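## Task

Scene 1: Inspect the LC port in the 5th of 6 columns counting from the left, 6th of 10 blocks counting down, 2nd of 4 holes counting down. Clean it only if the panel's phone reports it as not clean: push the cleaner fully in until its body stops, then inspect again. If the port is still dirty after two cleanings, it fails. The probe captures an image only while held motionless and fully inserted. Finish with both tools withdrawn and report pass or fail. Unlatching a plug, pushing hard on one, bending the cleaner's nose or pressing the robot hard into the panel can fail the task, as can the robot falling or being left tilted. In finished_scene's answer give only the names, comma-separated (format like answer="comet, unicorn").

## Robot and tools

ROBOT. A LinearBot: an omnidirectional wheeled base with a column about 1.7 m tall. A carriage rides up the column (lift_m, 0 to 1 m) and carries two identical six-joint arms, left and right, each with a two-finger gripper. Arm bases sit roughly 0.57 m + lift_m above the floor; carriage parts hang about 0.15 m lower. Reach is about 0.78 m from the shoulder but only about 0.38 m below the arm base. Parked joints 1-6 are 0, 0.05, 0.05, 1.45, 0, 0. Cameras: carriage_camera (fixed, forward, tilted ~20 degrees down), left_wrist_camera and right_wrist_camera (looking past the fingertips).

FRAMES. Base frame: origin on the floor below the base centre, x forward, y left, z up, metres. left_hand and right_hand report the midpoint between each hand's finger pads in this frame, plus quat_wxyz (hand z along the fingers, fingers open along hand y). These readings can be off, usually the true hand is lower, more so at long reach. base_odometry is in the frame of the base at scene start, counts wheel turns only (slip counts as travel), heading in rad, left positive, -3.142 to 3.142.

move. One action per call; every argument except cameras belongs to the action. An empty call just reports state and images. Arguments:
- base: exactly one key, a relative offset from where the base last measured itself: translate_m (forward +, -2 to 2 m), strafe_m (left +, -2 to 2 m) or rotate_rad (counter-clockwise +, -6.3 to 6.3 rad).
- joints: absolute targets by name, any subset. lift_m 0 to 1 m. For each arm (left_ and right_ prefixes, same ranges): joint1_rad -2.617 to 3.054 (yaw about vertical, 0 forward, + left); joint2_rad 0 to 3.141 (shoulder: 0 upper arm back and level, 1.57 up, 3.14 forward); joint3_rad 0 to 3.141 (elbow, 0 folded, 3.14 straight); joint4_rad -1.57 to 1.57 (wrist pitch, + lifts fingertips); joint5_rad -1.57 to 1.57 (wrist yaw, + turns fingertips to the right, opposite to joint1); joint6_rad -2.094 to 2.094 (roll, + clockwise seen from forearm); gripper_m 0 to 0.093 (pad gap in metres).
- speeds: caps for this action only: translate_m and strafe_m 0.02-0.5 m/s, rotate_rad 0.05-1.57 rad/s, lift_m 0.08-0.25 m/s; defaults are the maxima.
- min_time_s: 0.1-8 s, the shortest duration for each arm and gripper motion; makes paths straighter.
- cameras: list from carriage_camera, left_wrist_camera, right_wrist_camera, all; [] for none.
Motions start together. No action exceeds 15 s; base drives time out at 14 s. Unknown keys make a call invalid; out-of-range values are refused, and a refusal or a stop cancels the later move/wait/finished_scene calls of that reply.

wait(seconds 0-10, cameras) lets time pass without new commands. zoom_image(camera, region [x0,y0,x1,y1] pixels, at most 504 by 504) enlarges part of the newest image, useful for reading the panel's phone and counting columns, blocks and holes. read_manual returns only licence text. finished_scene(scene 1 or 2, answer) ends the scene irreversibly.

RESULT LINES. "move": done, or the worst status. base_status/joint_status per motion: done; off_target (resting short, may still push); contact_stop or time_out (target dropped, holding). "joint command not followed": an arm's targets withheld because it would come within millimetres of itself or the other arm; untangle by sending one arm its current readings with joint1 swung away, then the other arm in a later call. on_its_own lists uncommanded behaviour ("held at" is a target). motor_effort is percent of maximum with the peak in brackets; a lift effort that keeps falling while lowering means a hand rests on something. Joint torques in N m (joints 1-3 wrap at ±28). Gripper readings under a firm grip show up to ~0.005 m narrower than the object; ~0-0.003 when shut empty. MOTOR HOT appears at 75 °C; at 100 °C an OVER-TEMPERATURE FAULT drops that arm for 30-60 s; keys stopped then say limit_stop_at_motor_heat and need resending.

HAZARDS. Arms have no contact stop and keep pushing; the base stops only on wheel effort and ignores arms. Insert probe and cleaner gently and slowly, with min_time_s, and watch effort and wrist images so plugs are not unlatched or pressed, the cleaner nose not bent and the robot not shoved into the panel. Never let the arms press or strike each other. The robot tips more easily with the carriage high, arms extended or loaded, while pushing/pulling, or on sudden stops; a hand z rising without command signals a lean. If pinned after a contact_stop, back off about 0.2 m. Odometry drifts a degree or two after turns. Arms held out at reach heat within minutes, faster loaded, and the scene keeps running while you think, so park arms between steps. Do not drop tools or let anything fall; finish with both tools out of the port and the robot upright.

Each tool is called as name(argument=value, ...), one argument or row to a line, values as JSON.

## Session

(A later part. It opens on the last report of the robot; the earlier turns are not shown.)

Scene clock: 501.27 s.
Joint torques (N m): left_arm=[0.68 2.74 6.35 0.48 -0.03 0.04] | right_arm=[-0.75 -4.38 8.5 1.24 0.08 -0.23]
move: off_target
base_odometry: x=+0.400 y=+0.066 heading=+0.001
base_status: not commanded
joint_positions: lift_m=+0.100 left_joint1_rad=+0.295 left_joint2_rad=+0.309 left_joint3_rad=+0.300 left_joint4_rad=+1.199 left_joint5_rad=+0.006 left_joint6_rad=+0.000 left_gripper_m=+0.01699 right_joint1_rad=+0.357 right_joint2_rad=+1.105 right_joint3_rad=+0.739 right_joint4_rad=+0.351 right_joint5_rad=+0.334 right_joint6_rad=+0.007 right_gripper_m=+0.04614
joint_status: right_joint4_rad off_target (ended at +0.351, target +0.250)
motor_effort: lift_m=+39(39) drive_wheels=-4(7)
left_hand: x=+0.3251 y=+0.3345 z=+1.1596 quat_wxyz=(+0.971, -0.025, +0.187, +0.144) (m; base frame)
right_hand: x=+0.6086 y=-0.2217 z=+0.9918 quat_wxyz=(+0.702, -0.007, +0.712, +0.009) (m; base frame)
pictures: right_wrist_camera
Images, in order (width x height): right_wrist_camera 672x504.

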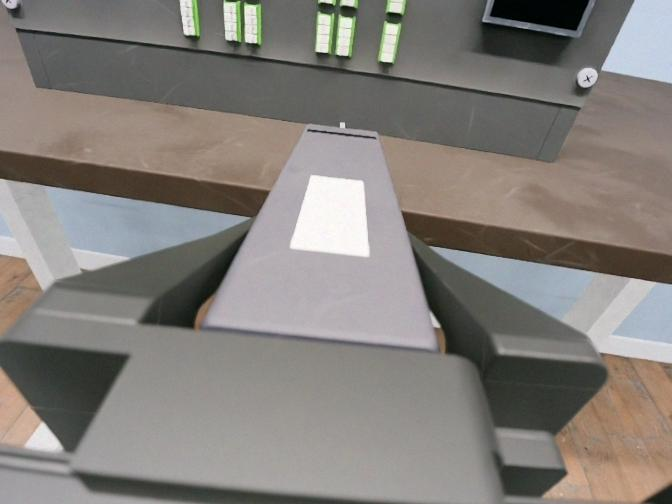

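move(
  joints={"right_joint4_rad":0.18},
  min_time_s=1.2,
  cameras=["right_wrist_camera"],
)

move(
  joints={"right_joint4_rad":0.13},
  min_time_s=1.2,
  cameras=["right_wrist_camera"],
)

Scene clock: 512.80 s.
Joint torques (N m): left_arm=[0.66 2.76 6.37 0.49 -0.03 0.04] | right_arm=[-0.84 -3.52 7.99 0.76 0.08 -0.25]
move: off_target
base_odometry: x=+0.400 y=+0.066 heading=+0.001
base_status: not commanded
joint_positions: lift_m=+0.100 left_joint1_rad=+0.295 left_joint2_rad=+0.309 left_joint3_rad=+0.300 left_joint4_rad=+1.199 left_joint5_rad=+0.006 left_joint6_rad=+0.000 left_gripper_m=+0.01699 right_joint1_rad=+0.357 right_joint2_rad=+1.096 right_joint3_rad=+0.746 right_joint4_rad=+0.322 right_joint5_rad=+0.334 right_joint6_rad=+0.007 right_gripper_m=+0.04614
joint_status: right_joint4_rad off_target (ended at +0.322, target +0.180)
motor_effort: lift_m=+39(39) drive_wheels=-5(7)
left_hand: x=+0.3251 y=+0.3345 z=+1.1596 quat_wxyz=(+0.971, -0.025, +0.187, +0.144) (m; base frame)
right_hand: x=+0.6071 y=-0.2223 z=+0.9914 quat_wxyz=(+0.697, -0.009, +0.717, +0.007) (m; base frame)
pictures: right_wrist_camera
Images, in order (width x height): right_wrist_camera 672x504.

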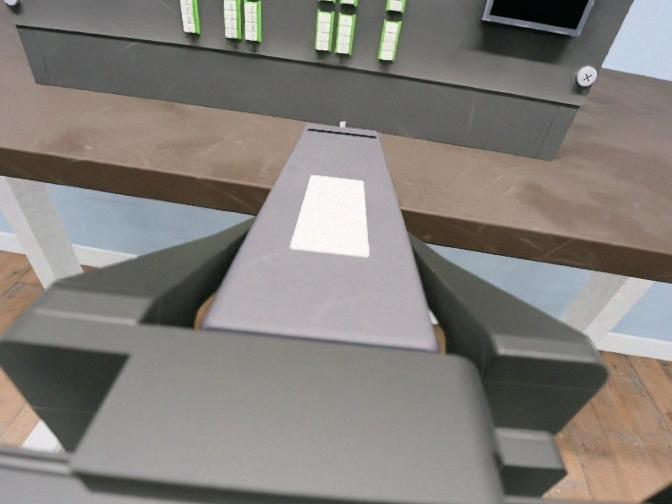

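Scene clock: 514.27 s.
Joint torques (N m): left_arm=[0.66 2.74 6.37 0.48 -0.04 0.05] | right_arm=[-0.83 -2.92 7.53 0.76 0.09 -0.24]
move: off_target
base_odometry: x=+0.400 y=+0.066 heading=+0.001
base_status: not commanded
joint_positions: lift_m=+0.100 left_joint1_rad=+0.295 left_joint2_rad=+0.309 left_joint3_rad=+0.300 left_joint4_rad=+1.199 left_joint5_rad=+0.006 left_joint6_rad=+0.000 left_gripper_m=+0.01699 right_joint1_rad=+0.357 right_joint2_rad=+1.090 right_joint3_rad=+0.752 right_joint4_rad=+0.273 right_joint5_rad=+0.334 right_joint6_rad=+0.007 right_gripper_m=+0.04614
joint_status: right_joint4_rad off_target (ended at +0.273, target +0.130)
motor_effort: lift_m=+39(39) drive_wheels=-6(7)
left_hand: x=+0.3251 y=+0.3345 z=+1.1596 quat_wxyz=(+0.971, -0.025, +0.187, +0.144) (m; base frame)
right_hand: x=+0.6056 y=-0.2228 z=+0.9854 quat_wxyz=(+0.685, -0.013, +0.728, +0.003) (m; base frame)
pictures: right_wrist_camera
Images, in order (width x height): right_wrist_camera 672x504.

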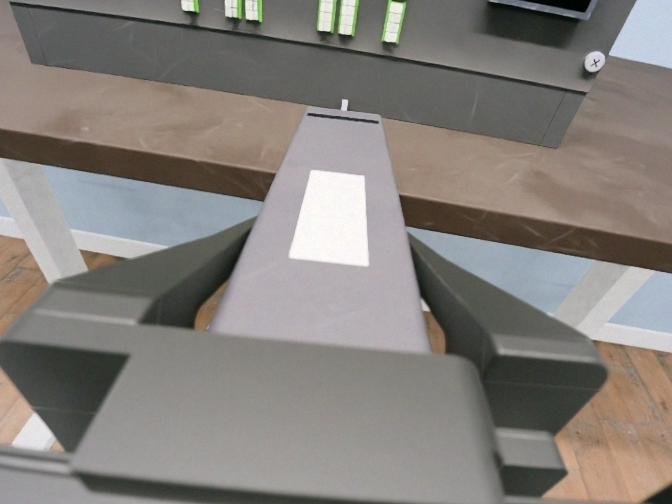

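move(
  joints={"right_joint4_rad":0.09},
  min_time_s=1.2,
  cameras=["right_wrist_camera"],
)

zoom_image(
  camera="right_wrist_camera",
  region=[280, 0, 420, 140],
)

Scene clock: 520.77 s.
Joint torques (N m): left_arm=[0.68 2.74 6.35 0.48 -0.03 0.05] | right_arm=[-0.8 -2.89 7.49 0.82 0.11 -0.23]
move: off_target
base_odometry: x=+0.400 y=+0.066 heading=+0.001
base_status: not commanded
joint_positions: lift_m=+0.100 left_joint1_rad=+0.295 left_joint2_rad=+0.309 left_joint3_rad=+0.300 left_joint4_rad=+1.199 left_joint5_rad=+0.006 left_joint6_rad=+0.000 left_gripper_m=+0.01699 right_joint1_rad=+0.357 right_joint2_rad=+1.090 right_joint3_rad=+0.752 right_joint4_rad=+0.229 right_joint5_rad=+0.334 right_joint6_rad=+0.008 right_gripper_m=+0.04614
joint_status: right_joint4_rad off_target (ended at +0.229, target +0.090)
motor_effort: lift_m=+39(39) drive_wheels=-6(7)
left_hand: x=+0.3251 y=+0.3345 z=+1.1596 quat_wxyz=(+0.971, -0.025, +0.187, +0.144) (m; base frame)
right_hand: x=+0.6048 y=-0.2232 z=+0.9750 quat_wxyz=(+0.670, -0.018, +0.742, -0.002) (m; base frame)
pictures: right_wrist_camera
Images, in order (width x height): right_wrist_camera 672x504.

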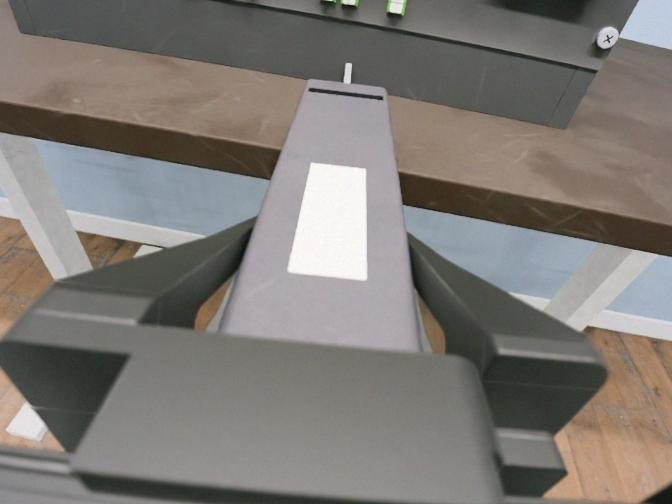

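Scaled by 3.600 from the camera's 672x504 image, which has a finer 960x720 frame.

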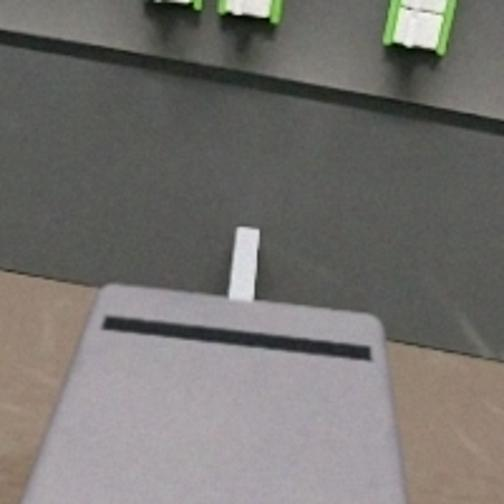

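move(
  joints={"lift_m":0.16,"right_joint4_rad":0.3},
  speeds={"lift_m":0.12},
  min_time_s=1,
  cameras=[],
)

move(
  base={"translate_m":-0.06},
  joints={"lift_m":0.315,"right_joint4_rad":0.26},
  speeds={"translate_m":0.1},
  min_time_s=1,
)

zoom_image(
  camera="carriage_camera",
  region=[370, 130, 510, 270],
)

zoom_image(
  camera="right_wrist_camera",
  region=[250, 0, 470, 160],
)

Scene clock: 544.63 s.
Joint torques (N m): left_arm=[0.65 2.76 6.37 0.49 -0.03 0.05] | right_arm=[-0.79 -3.74 7.53 3.47 0.1 -0.24]
move: off_target
base_odometry: x=+0.400 y=+0.066 heading=+0.001
base_status: not commanded
joint_positions: lift_m=+0.160 left_joint1_rad=+0.295 left_joint2_rad=+0.309 left_joint3_rad=+0.300 left_joint4_rad=+1.199 left_joint5_rad=+0.006 left_joint6_rad=+0.000 left_gripper_m=+0.01699 right_joint1_rad=+0.357 right_joint2_rad=+1.097 right_joint3_rad=+0.752 right_joint4_rad=+0.219 right_joint5_rad=+0.334 right_joint6_rad=+0.007 right_gripper_m=+0.04614
joint_status: right_joint4_rad off_target (ended at +0.219, target +0.300); the others done
motor_effort: lift_m=+41(49) drive_wheels=-4(8)
left_hand: x=+0.3251 y=+0.3345 z=+1.2194 quat_wxyz=(+0.971, -0.025, +0.187, +0.144) (m; base frame)
right_hand: x=+0.6057 y=-0.2228 z=+1.0297 quat_wxyz=(+0.664, -0.020, +0.748, -0.005) (m; base frame)
pictures: none
No camera images: "cameras" was empty.

Scene clock: 545.93 s.
Joint torques (N m): left_arm=[0.65 2.74 6.41 0.46 -0.03 0.05] | right_arm=[-0.81 -4.34 8.12 3.12 0.12 -0.24]
move: off_target
base_odometry: x=+0.340 y=+0.066 heading=+0.001
base_status: done
joint_positions: lift_m=+0.315 left_joint1_rad=+0.295 left_joint2_rad=+0.309 left_joint3_rad=+0.299 left_joint4_rad=+1.200 left_joint5_rad=+0.005 left_joint6_rad=+0.000 left_gripper_m=+0.01699 right_joint1_rad=+0.357 right_joint2_rad=+1.104 right_joint3_rad=+0.744 right_joint4_rad=+0.213 right_joint5_rad=+0.335 right_joint6_rad=+0.007 right_gripper_m=+0.04614
joint_status: right_joint4_rad off_target (ended at +0.213, target +0.260); the others done
motor_effort: lift_m=+41(50) drive_wheels=+0(14)
left_hand: x=+0.3250 y=+0.3346 z=+1.3743 quat_wxyz=(+0.971, -0.025, +0.187, +0.144) (m; base frame)
right_hand: x=+0.6061 y=-0.2228 z=+1.1766 quat_wxyz=(+0.656, -0.023, +0.754, -0.008) (m; base frame)
pictures: carriage_camera, left_wrist_camera, right_wrist_camera
Images, in order (width x height): carriage_camera 672x504, left_wrist_camera 672x504, right_wrist_camera 672x504.

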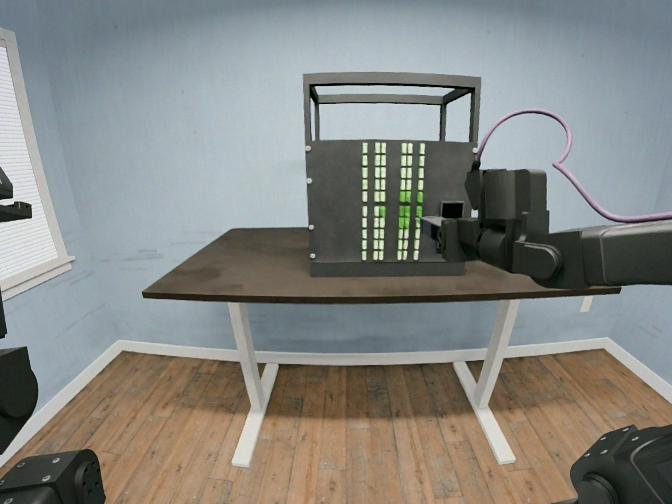

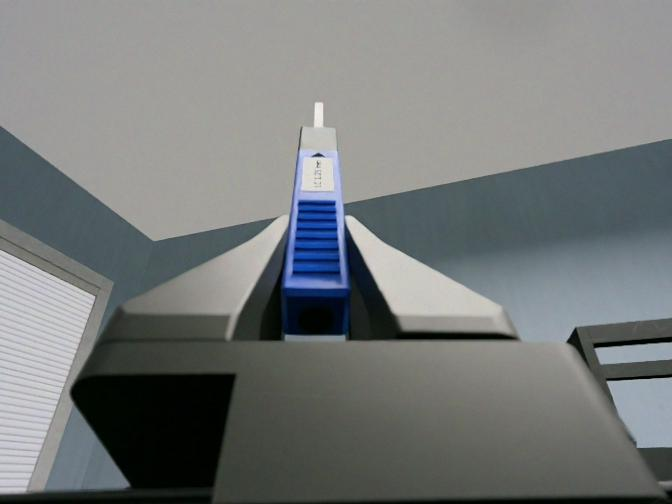

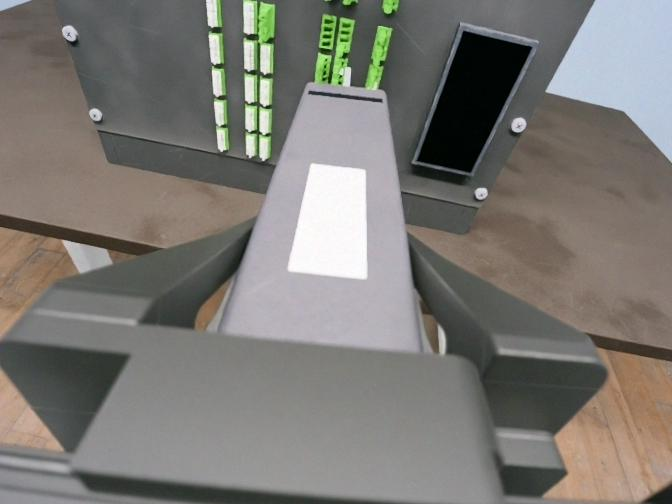

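Scaled by 3.600 from the camera's 672x504 image, which has a finer 960x720 frame.

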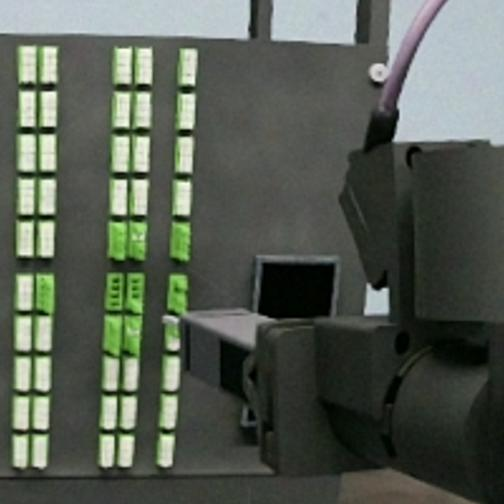

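Scaled by 2.291 from the camera's 672x504 image, which has a finer 960x720 frame.

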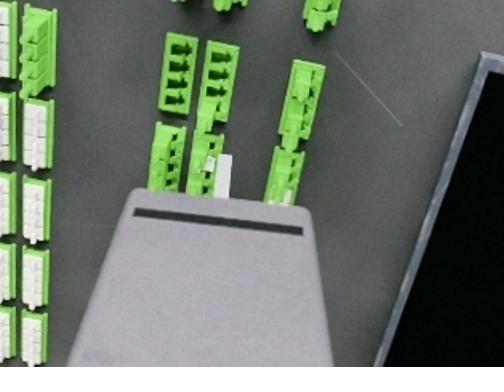

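zoom_image(
  camera="right_wrist_camera",
  region=[50, 0, 330, 210],
)

zoom_image(
  camera="right_wrist_camera",
  region=[330, 0, 610, 250],
)

Scaled by 1.800 from the camera's 672x504 image, which has a finer 960x720 frame.

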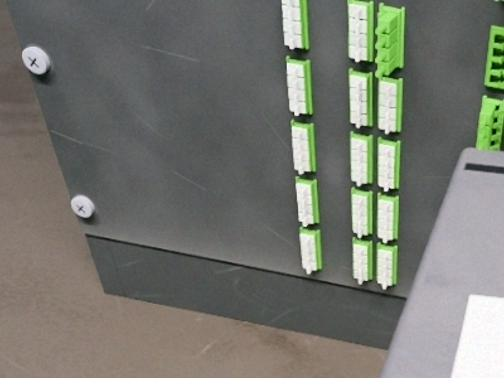

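Scaled by 1.800 from the camera's 672x504 image, which has a finer 960x720 frame.

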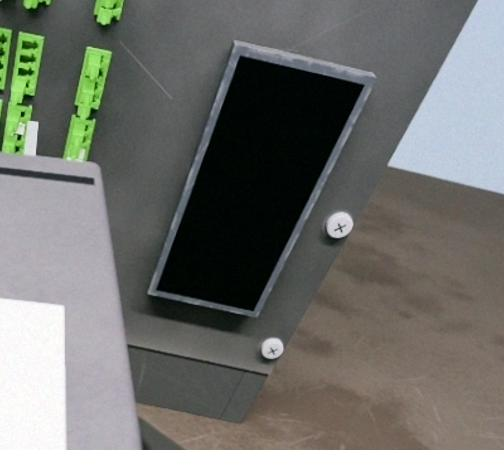

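move(
  joints={"right_joint4_rad":0.355,"right_joint5_rad":0.42,"right_joint6_rad":0.06},
  min_time_s=1,
  cameras=["carriage_camera","right_wrist_camera"],
)

zoom_image(
  camera="right_wrist_camera",
  region=[0, 0, 336, 252],
)

zoom_image(
  camera="right_wrist_camera",
  region=[300, 0, 636, 252],
)

zoom_image(
  camera="carriage_camera",
  region=[370, 130, 510, 270],
)

Scene clock: 622.17 s.
Joint torques (N m): left_arm=[0.65 2.76 6.42 0.47 -0.03 0.05] | right_arm=[-0.79 -4.29 8.21 3.28 0.13 -0.03]
move: off_target
base_odometry: x=+0.340 y=+0.066 heading=+0.001
base_status: not commanded
joint_positions: lift_m=+0.315 left_joint1_rad=+0.295 left_joint2_rad=+0.309 left_joint3_rad=+0.299 left_joint4_rad=+1.200 left_joint5_rad=+0.005 left_joint6_rad=+0.000 left_gripper_m=+0.01699 right_joint1_rad=+0.357 right_joint2_rad=+1.104 right_joint3_rad=+0.744 right_joint4_rad=+0.287 right_joint5_rad=+0.400 right_joint6_rad=+0.051 right_gripper_m=+0.04614
joint_status: right_joint4_rad off_target (ended at +0.288, target +0.355); the others done
motor_effort: lift_m=+42(42) drive_wheels=+0(2)
left_hand: x=+0.3250 y=+0.3346 z=+1.3743 quat_wxyz=(+0.971, -0.025, +0.187, +0.144) (m; base frame)
right_hand: x=+0.6078 y=-0.2333 z=+1.1946 quat_wxyz=(+0.683, +0.024, +0.730, -0.007) (m; base frame)
pictures: carriage_camera, right_wrist_camera
Images, in order (width x height): carriage_camera 672x504, right_wrist_camera 672x504.

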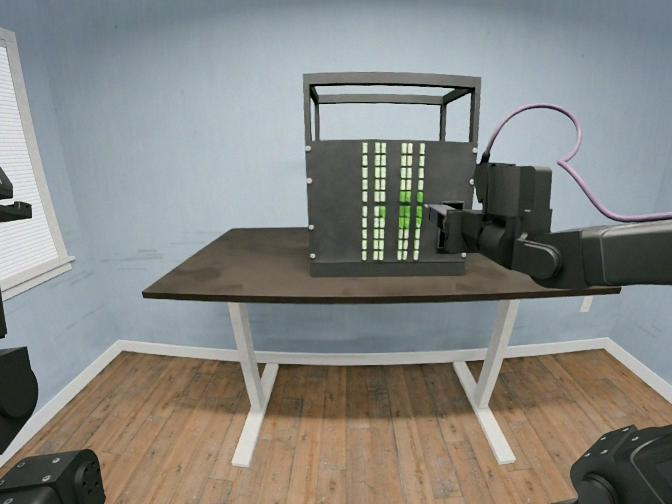

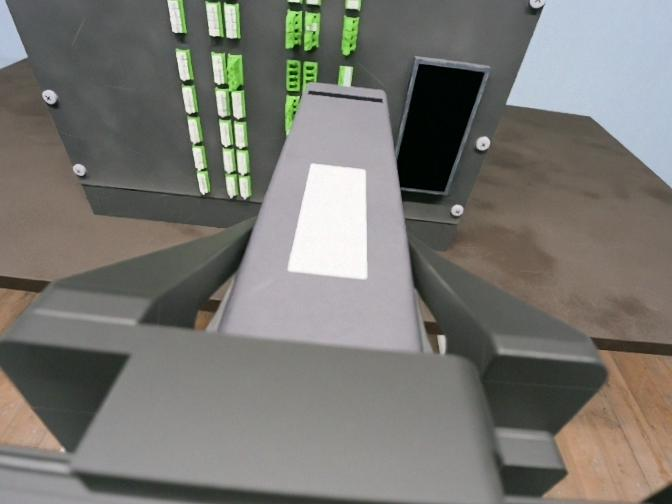

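Scaled by 1.500 from the camera's 672x504 image, which has a finer 960x720 frame.

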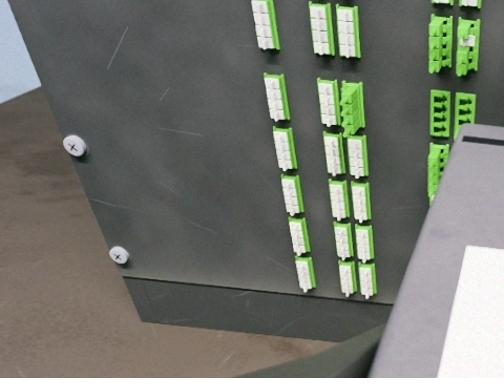

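Scaled by 1.500 from the camera's 672x504 image, which has a finer 960x720 frame.

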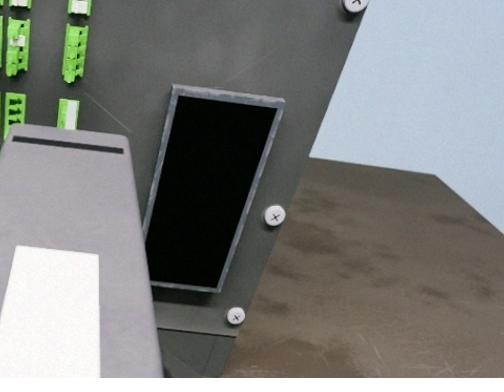

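Scaled by 3.600 from the camera's 672x504 image, which has a finer 960x720 frame.

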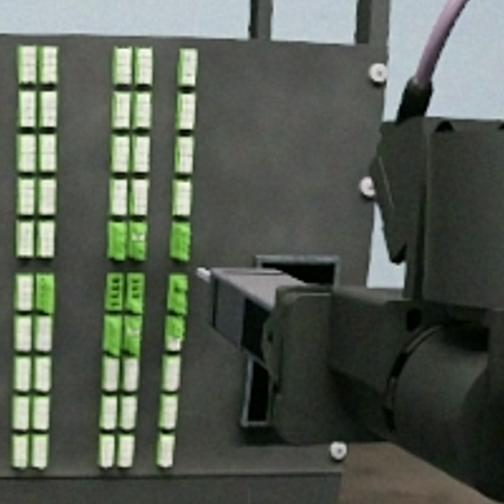

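move(
  base={"translate_m":-0.10},
  speeds={"translate_m":0.1},
  cameras=["carriage_camera","right_wrist_camera"],
)

zoom_image(
  camera="right_wrist_camera",
  region=[0, 0, 336, 252],
)

zoom_image(
  camera="right_wrist_camera",
  region=[300, 0, 636, 252],
)

Scene clock: 648.27 s.
Joint torques (N m): left_arm=[0.65 2.74 6.42 0.47 -0.03 0.05] | right_arm=[-0.75 -4.19 8.12 3.23 0.13 -0.04]
move: done
base_odometry: x=+0.240 y=+0.066 heading=+0.001
base_status: done
joint_positions: lift_m=+0.315 left_joint1_rad=+0.295 left_joint2_rad=+0.309 left_joint3_rad=+0.299 left_joint4_rad=+1.199 left_joint5_rad=+0.005 left_joint6_rad=+0.000 left_gripper_m=+0.01699 right_joint1_rad=+0.357 right_joint2_rad=+1.104 right_joint3_rad=+0.744 right_joint4_rad=+0.293 right_joint5_rad=+0.402 right_joint6_rad=+0.052 right_gripper_m=+0.04614
joint_status: not commanded
motor_effort: lift_m=+41(42) drive_wheels=-2(9)
left_hand: x=+0.3252 y=+0.3347 z=+1.3742 quat_wxyz=(+0.971, -0.025, +0.188, +0.144) (m; base frame)
right_hand: x=+0.6079 y=-0.2338 z=+1.1958 quat_wxyz=(+0.685, +0.026, +0.728, -0.007) (m; base frame)
pictures: carriage_camera, right_wrist_camera
Images, in order (width x height): carriage_camera 672x504, right_wrist_camera 672x504.

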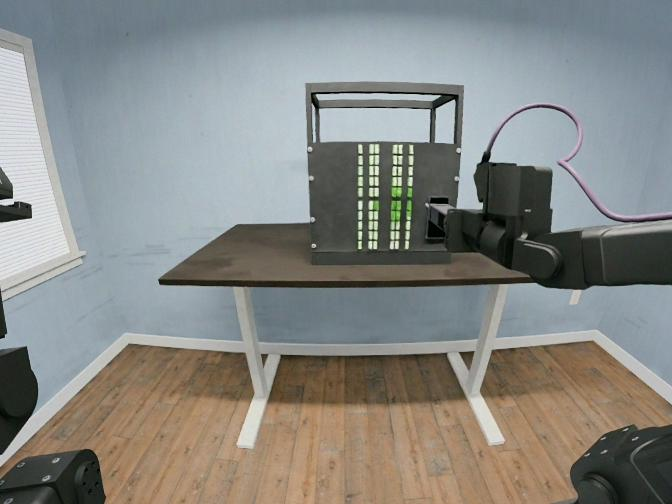

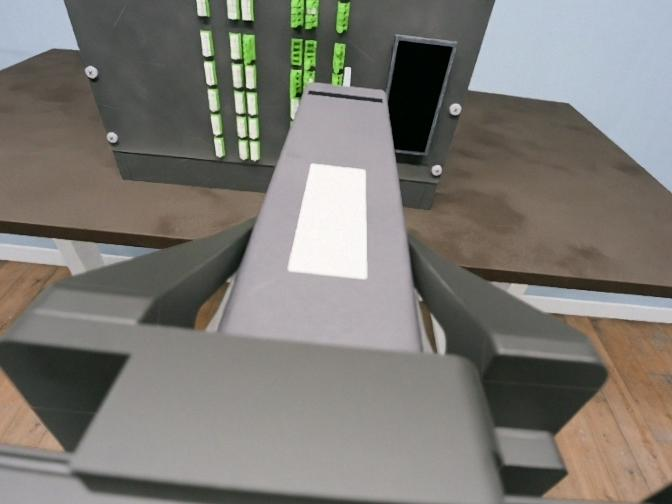

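Scaled by 1.500 from the camera's 672x504 image, which has a finer 960x720 frame.

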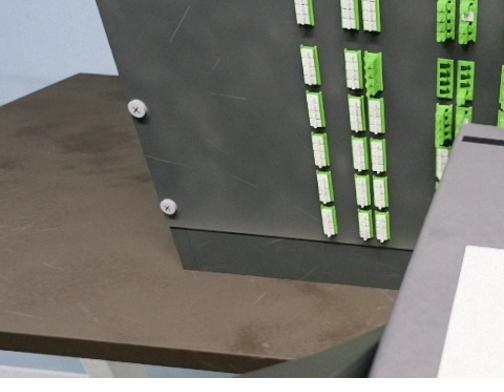

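Scaled by 1.500 from the camera's 672x504 image, which has a finer 960x720 frame.

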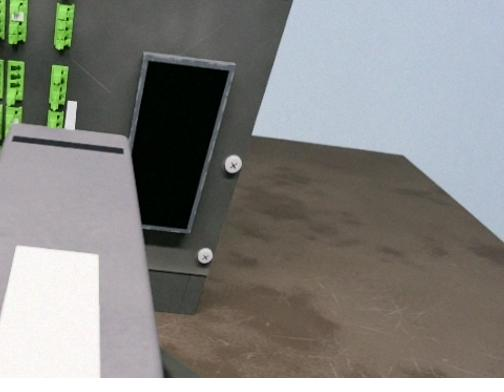

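zoom_image(
  camera="carriage_camera",
  region=[300, 130, 480, 270],
)

move(
  base={"translate_m":0.10},
  speeds={"translate_m":0.1},
  cameras=["carriage_camera","right_wrist_camera"],
)

zoom_image(
  camera="carriage_camera",
  region=[300, 130, 480, 270],
)

zoom_image(
  camera="right_wrist_camera",
  region=[0, 0, 336, 252],
)

zoom_image(
  camera="right_wrist_camera",
  region=[300, 0, 636, 252],
)

Scaled by 2.800 from the camera's 672x504 image, which has a finer 960x720 frame.

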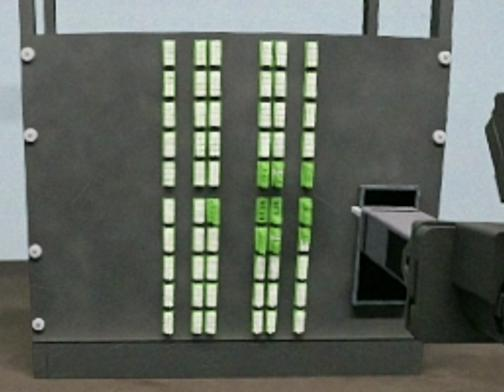

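Scene clock: 680.63 s.
Joint torques (N m): left_arm=[0.66 2.76 6.42 0.53 -0.02 0.05] | right_arm=[-0.87 -4.27 8.17 3.22 0.11 -0.07]
move: done
base_odometry: x=+0.340 y=+0.067 heading=+0.001
base_status: done
joint_positions: lift_m=+0.315 left_joint1_rad=+0.295 left_joint2_rad=+0.309 left_joint3_rad=+0.299 left_joint4_rad=+1.199 left_joint5_rad=+0.004 left_joint6_rad=+0.000 left_gripper_m=+0.01699 right_joint1_rad=+0.357 right_joint2_rad=+1.104 right_joint3_rad=+0.744 right_joint4_rad=+0.294 right_joint5_rad=+0.403 right_joint6_rad=+0.052 right_gripper_m=+0.04614
joint_status: not commanded
motor_effort: lift_m=+41(42) drive_wheels=-3(12)
left_hand: x=+0.3252 y=+0.3348 z=+1.3742 quat_wxyz=(+0.971, -0.026, +0.188, +0.144) (m; base frame)
right_hand: x=+0.6079 y=-0.2339 z=+1.1962 quat_wxyz=(+0.685, +0.026, +0.728, -0.007) (m; base frame)
pictures: carriage_camera, right_wrist_camera
Images, in order (width x height): carriage_camera 672x504, right_wrist_camera 672x504.

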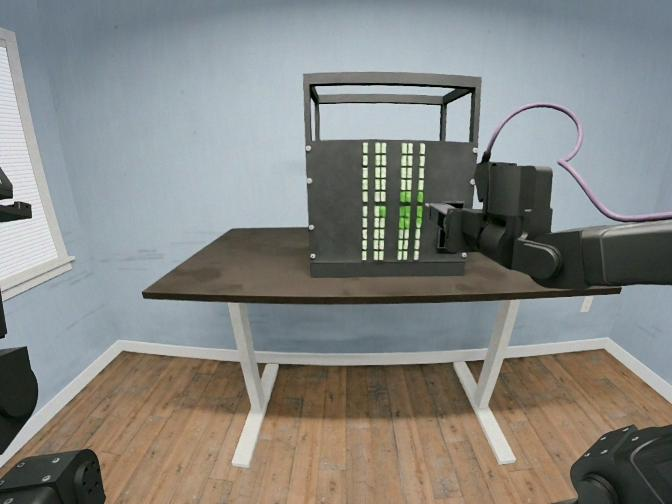

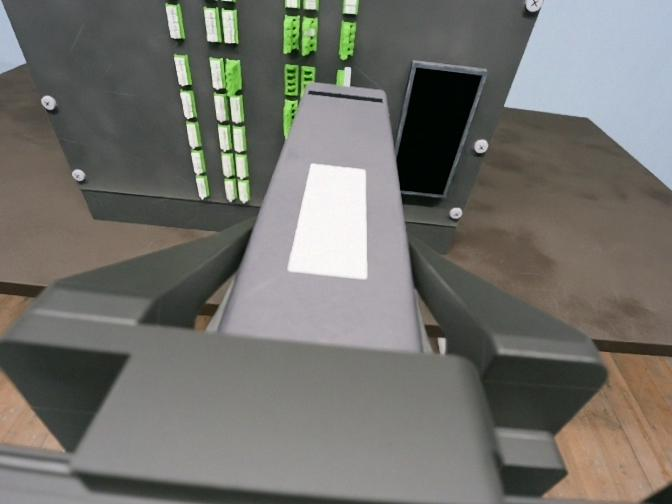

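Scaled by 2.800 from the camera's 672x504 image, which has a finer 960x720 frame.

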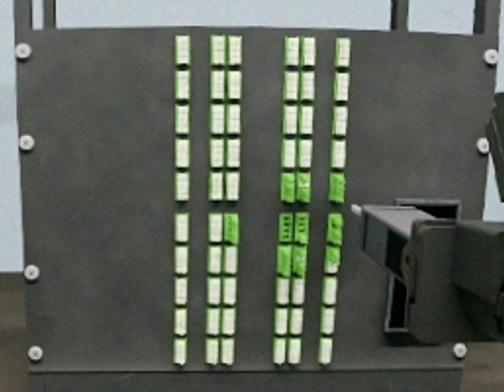

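Scaled by 1.500 from the camera's 672x504 image, which has a finer 960x720 frame.

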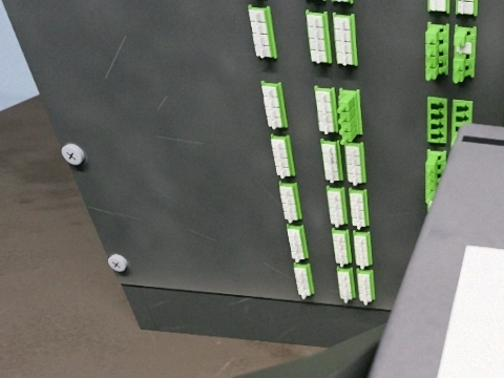

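Scaled by 1.500 from the camera's 672x504 image, which has a finer 960x720 frame.

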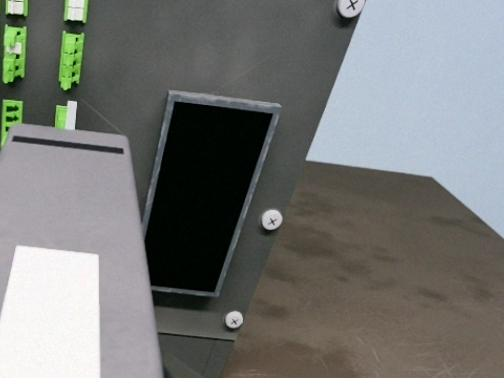

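move(
  base={"translate_m":0.04},
  joints={"lift_m":0.275},
  speeds={"translate_m":0.05,"lift_m":0.08},
  cameras=["carriage_camera","right_wrist_camera"],
)

zoom_image(
  camera="right_wrist_camera",
  region=[270, 0, 410, 105],
)

zoom_image(
  camera="carriage_camera",
  region=[380, 130, 480, 230],
)

Scene clock: 779.53 s.
Joint torques (N m): left_arm=[0.65 2.77 6.41 0.49 -0.05 0.05] | right_arm=[-2.11 1.1 8.24 4.13 0.04 -0.05]
move: done
base_odometry: x=+0.380 y=+0.067 heading=+0.001
base_status: done
joint_positions: lift_m=+0.275 left_joint1_rad=+0.295 left_joint2_rad=+0.308 left_joint3_rad=+0.299 left_joint4_rad=+1.200 left_joint5_rad=+0.004 left_joint6_rad=+0.000 left_gripper_m=+0.01699 right_joint1_rad=+0.371 right_joint2_rad=+1.051 right_joint3_rad=+0.743 right_joint4_rad=+0.220 right_joint5_rad=+0.412 right_joint6_rad=+0.052 right_gripper_m=+0.04614
joint_status: all done
motor_effort: lift_m=+39(40) drive_wheels=+6(10)
left_hand: x=+0.3247 y=+0.3347 z=+1.3345 quat_wxyz=(+0.971, -0.026, +0.187, +0.144) (m; base frame)
right_hand: x=+0.5961 y=-0.2343 z=+1.1577 quat_wxyz=(+0.678, +0.022, +0.735, -0.009) (m; base frame)
pictures: carriage_camera, right_wrist_camera
Images, in order (width x height): carriage_camera 672x504, right_wrist_camera 672x504.

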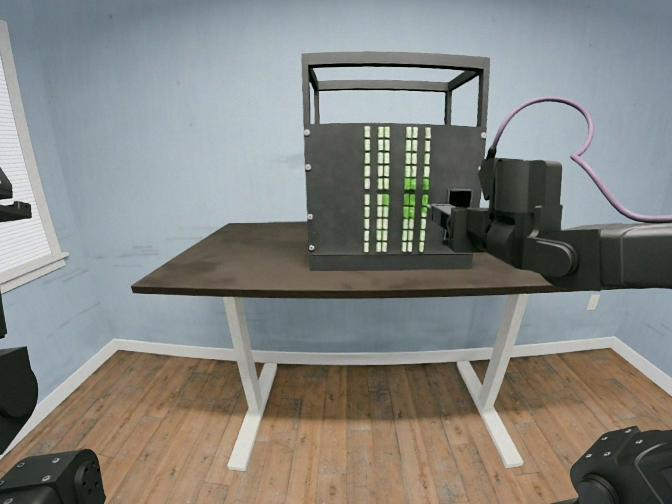

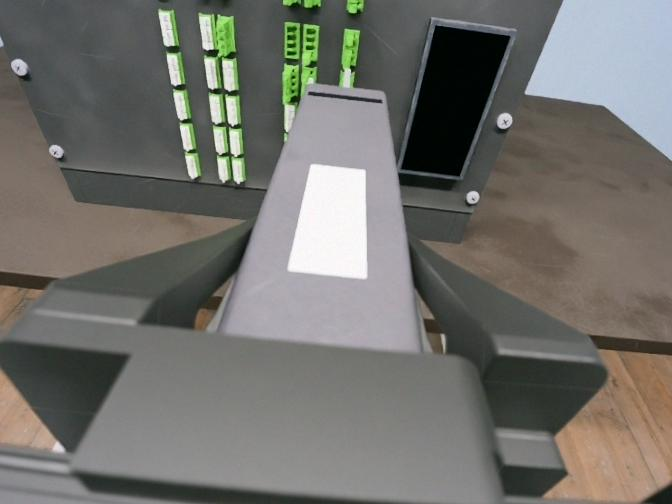

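Scaled by 3.600 from the camera's 672x504 image, which has a finer 960x720 frame.

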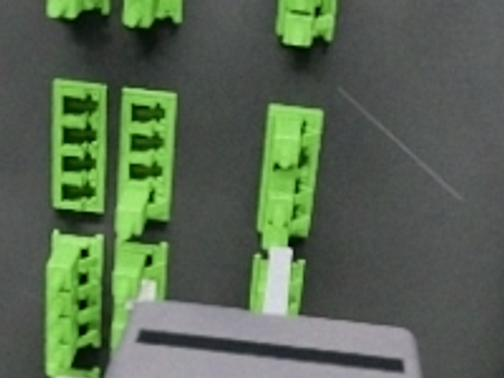

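Scaled by 5.040 from the camera's 672x504 image, which has a finer 960x720 frame.

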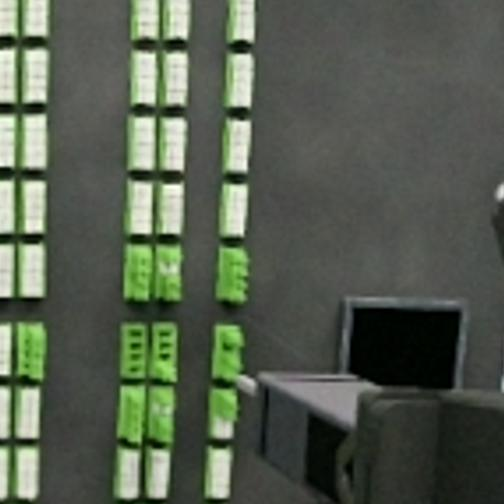

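move(
  base={"translate_m":-0.05},
  speeds={"translate_m":0.1},
  cameras=["carriage_camera","right_wrist_camera"],
)

zoom_image(
  camera="right_wrist_camera",
  region=[270, 0, 410, 105],
)

zoom_image(
  camera="carriage_camera",
  region=[380, 150, 480, 250],
)

Scene clock: 787.23 s.
Joint torques (N m): left_arm=[0.64 2.8 6.42 0.45 -0.01 0.05] | right_arm=[-0.77 -3.92 8.18 3.25 0 -0.05]
move: done
base_odometry: x=+0.330 y=+0.067 heading=+0.001
base_status: done
joint_positions: lift_m=+0.275 left_joint1_rad=+0.295 left_joint2_rad=+0.308 left_joint3_rad=+0.299 left_joint4_rad=+1.199 left_joint5_rad=+0.004 left_joint6_rad=+0.000 left_gripper_m=+0.01699 right_joint1_rad=+0.357 right_joint2_rad=+1.100 right_joint3_rad=+0.743 right_joint4_rad=+0.291 right_joint5_rad=+0.413 right_joint6_rad=+0.052 right_gripper_m=+0.04614
joint_status: not commanded
on_its_own: right_joint4_rad moved +0.071 toward your old target +0.355
motor_effort: lift_m=+39(40) drive_wheels=+1(14)
left_hand: x=+0.3249 y=+0.3347 z=+1.3345 quat_wxyz=(+0.971, -0.026, +0.187, +0.144) (m; base frame)
right_hand: x=+0.6070 y=-0.2359 z=+1.1565 quat_wxyz=(+0.685, +0.030, +0.728, -0.011) (m; base frame)
pictures: carriage_camera, right_wrist_camera
Images, in order (width x height): carriage_camera 672x504, right_wrist_camera 672x504.

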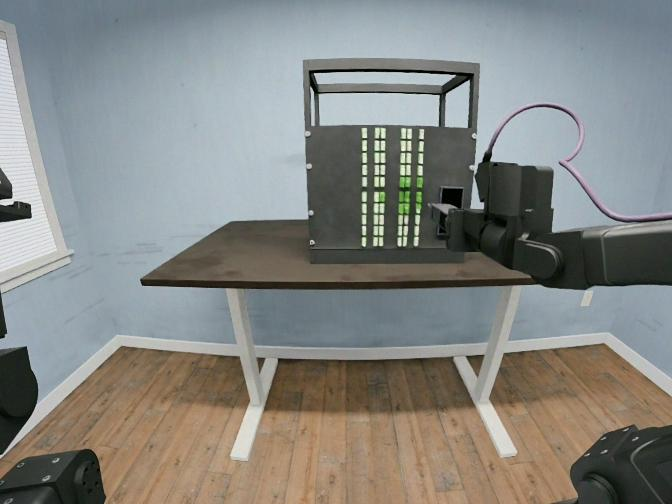

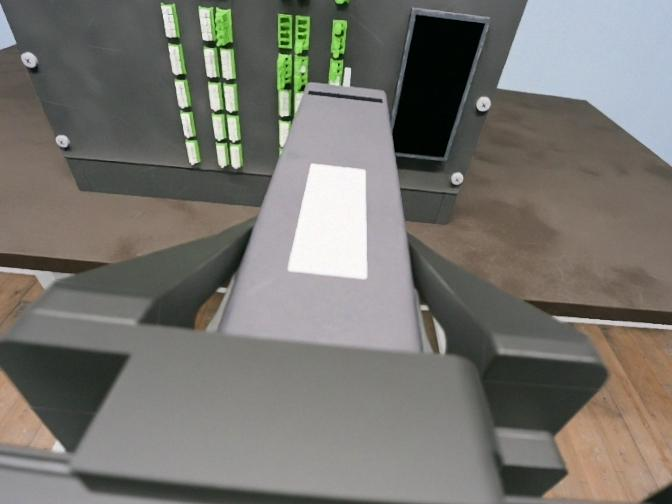

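Scaled by 3.600 from the camera's 672x504 image, which has a finer 960x720 frame.

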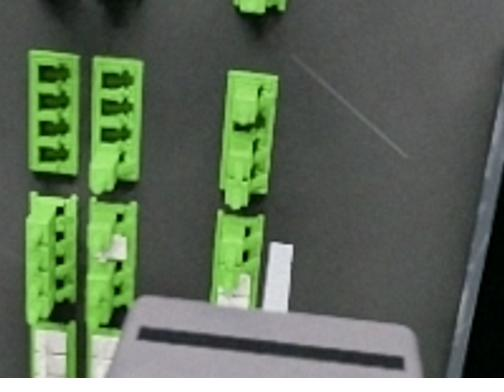

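Scaled by 5.040 from the camera's 672x504 image, which has a finer 960x720 frame.

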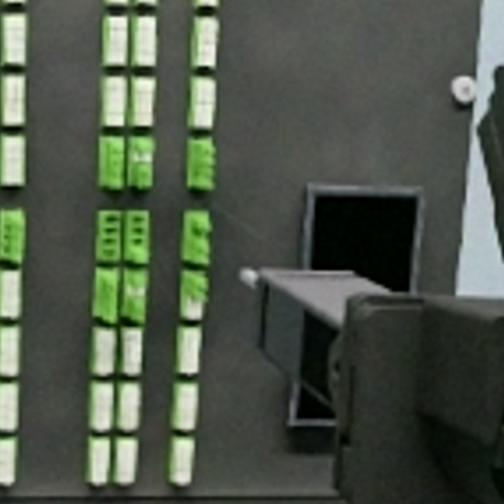

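move(
  base={"strafe_m":0.034},
  joints={"lift_m":0.283},
  speeds={"strafe_m":0.05,"lift_m":0.08},
  cameras=["carriage_camera","right_wrist_camera"],
)

zoom_image(
  camera="right_wrist_camera",
  region=[270, 0, 410, 105],
)

zoom_image(
  camera="carriage_camera",
  region=[380, 150, 480, 250],
)

Scene clock: 828.83 s.
Joint torques (N m): left_arm=[0.62 2.8 6.41 0.5 0.01 0.05] | right_arm=[-0.58 -3.85 8.24 3.13 0.03 -0.06]
move: done
base_odometry: x=+0.330 y=+0.101 heading=+0.001
base_status: done
joint_positions: lift_m=+0.283 left_joint1_rad=+0.295 left_joint2_rad=+0.308 left_joint3_rad=+0.299 left_joint4_rad=+1.199 left_joint5_rad=+0.004 left_joint6_rad=+0.000 left_gripper_m=+0.01699 right_joint1_rad=+0.356 right_joint2_rad=+1.100 right_joint3_rad=+0.743 right_joint4_rad=+0.299 right_joint5_rad=+0.413 right_joint6_rad=+0.052 right_gripper_m=+0.04614
joint_status: all done
motor_effort: lift_m=+42(49) drive_wheels=-5(11)
left_hand: x=+0.3250 y=+0.3348 z=+1.3423 quat_wxyz=(+0.971, -0.026, +0.187, +0.144) (m; base frame)
right_hand: x=+0.6073 y=-0.2364 z=+1.1663 quat_wxyz=(+0.688, +0.031, +0.725, -0.010) (m; base frame)
pictures: carriage_camera, right_wrist_camera
Images, in order (width x height): carriage_camera 672x504, right_wrist_camera 672x504.

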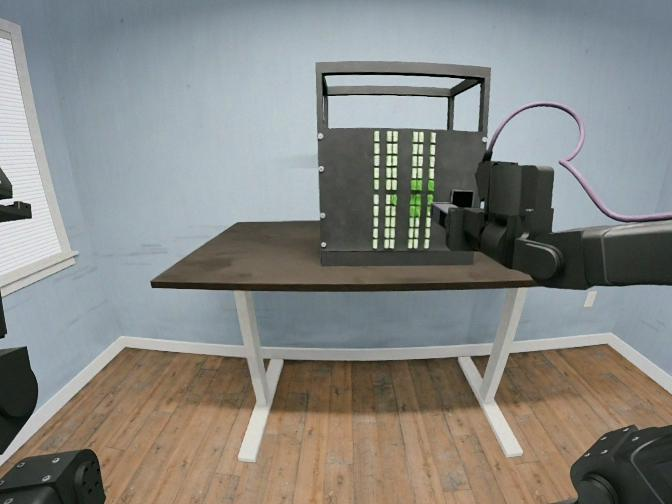

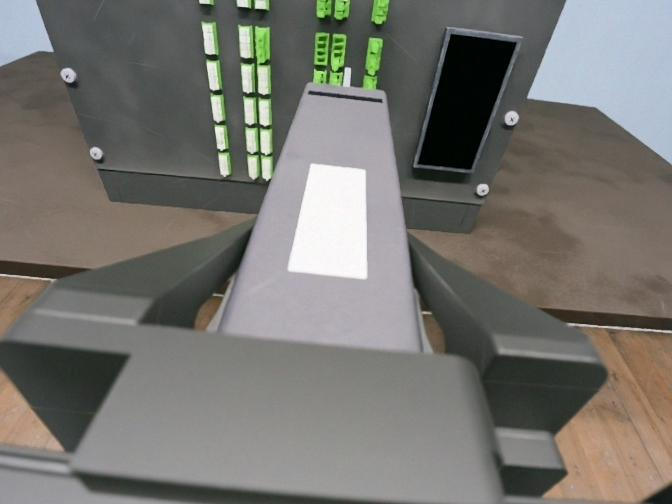

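Scaled by 3.600 from the camera's 672x504 image, which has a finer 960x720 frame.

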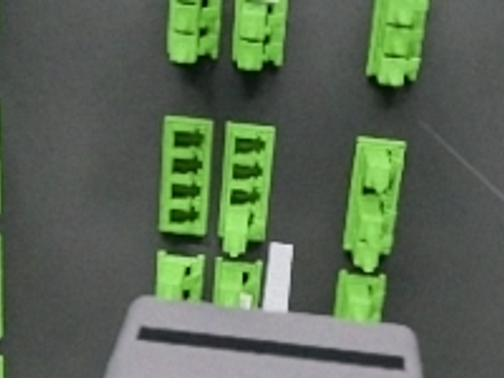

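Scaled by 5.040 from the camera's 672x504 image, which has a finer 960x720 frame.

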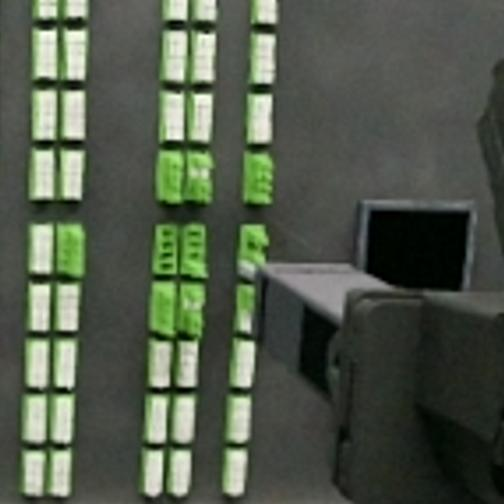

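move(
  base={"translate_m":0.03},
  speeds={"translate_m":0.05},
  cameras=["carriage_camera","right_wrist_camera"],
)

zoom_image(
  camera="right_wrist_camera",
  region=[270, 0, 410, 105],
)

zoom_image(
  camera="carriage_camera",
  region=[380, 150, 480, 250],
)

Scene clock: 846.30 s.
Joint torques (N m): left_arm=[0.62 2.77 6.41 0.53 -0.02 0.05] | right_arm=[-0.68 -3.97 8.24 3.14 0.02 -0.04]
move: done
base_odometry: x=+0.360 y=+0.101 heading=+0.002
base_status: done
joint_positions: lift_m=+0.283 left_joint1_rad=+0.295 left_joint2_rad=+0.308 left_joint3_rad=+0.299 left_joint4_rad=+1.200 left_joint5_rad=+0.004 left_joint6_rad=+0.000 left_gripper_m=+0.01699 right_joint1_rad=+0.356 right_joint2_rad=+1.100 right_joint3_rad=+0.743 right_joint4_rad=+0.299 right_joint5_rad=+0.413 right_joint6_rad=+0.052 right_gripper_m=+0.04614
joint_status: not commanded
motor_effort: lift_m=+40(42) drive_wheels=-6(10)
left_hand: x=+0.3248 y=+0.3347 z=+1.3423 quat_wxyz=(+0.971, -0.026, +0.187, +0.144) (m; base frame)
right_hand: x=+0.6073 y=-0.2364 z=+1.1663 quat_wxyz=(+0.688, +0.031, +0.725, -0.010) (m; base frame)
pictures: carriage_camera, right_wrist_camera
Images, in order (width x height): carriage_camera 672x504, right_wrist_camera 672x504.

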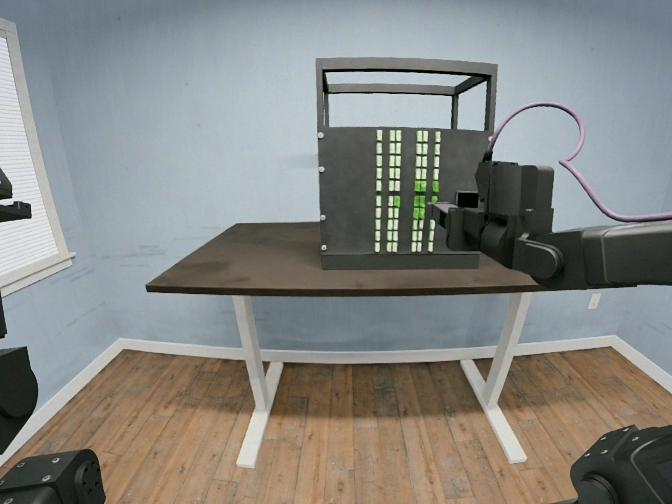

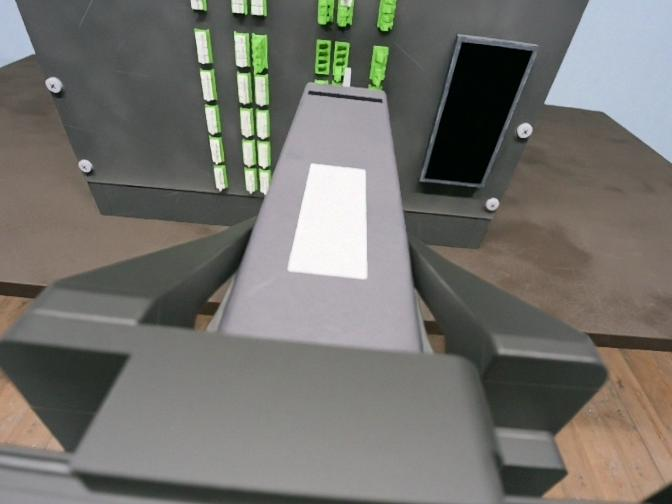

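Scaled by 3.600 from the camera's 672x504 image, which has a finer 960x720 frame.

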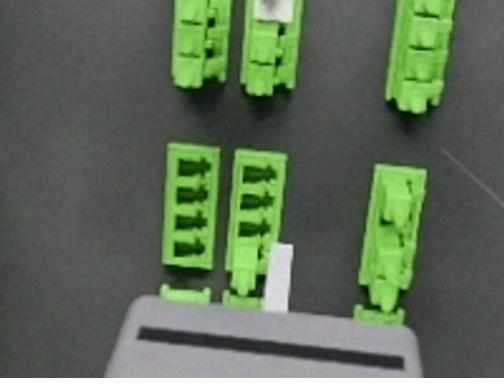

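Scaled by 5.040 from the camera's 672x504 image, which has a finer 960x720 frame.

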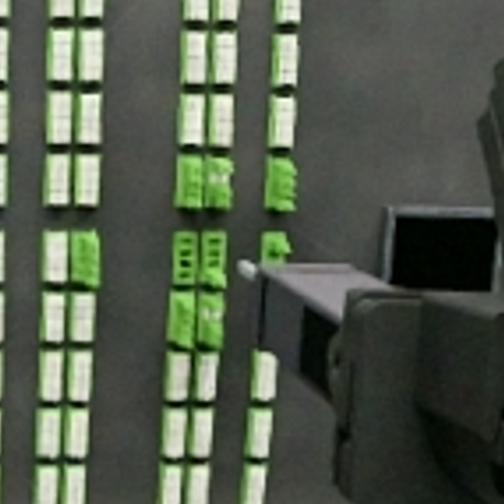

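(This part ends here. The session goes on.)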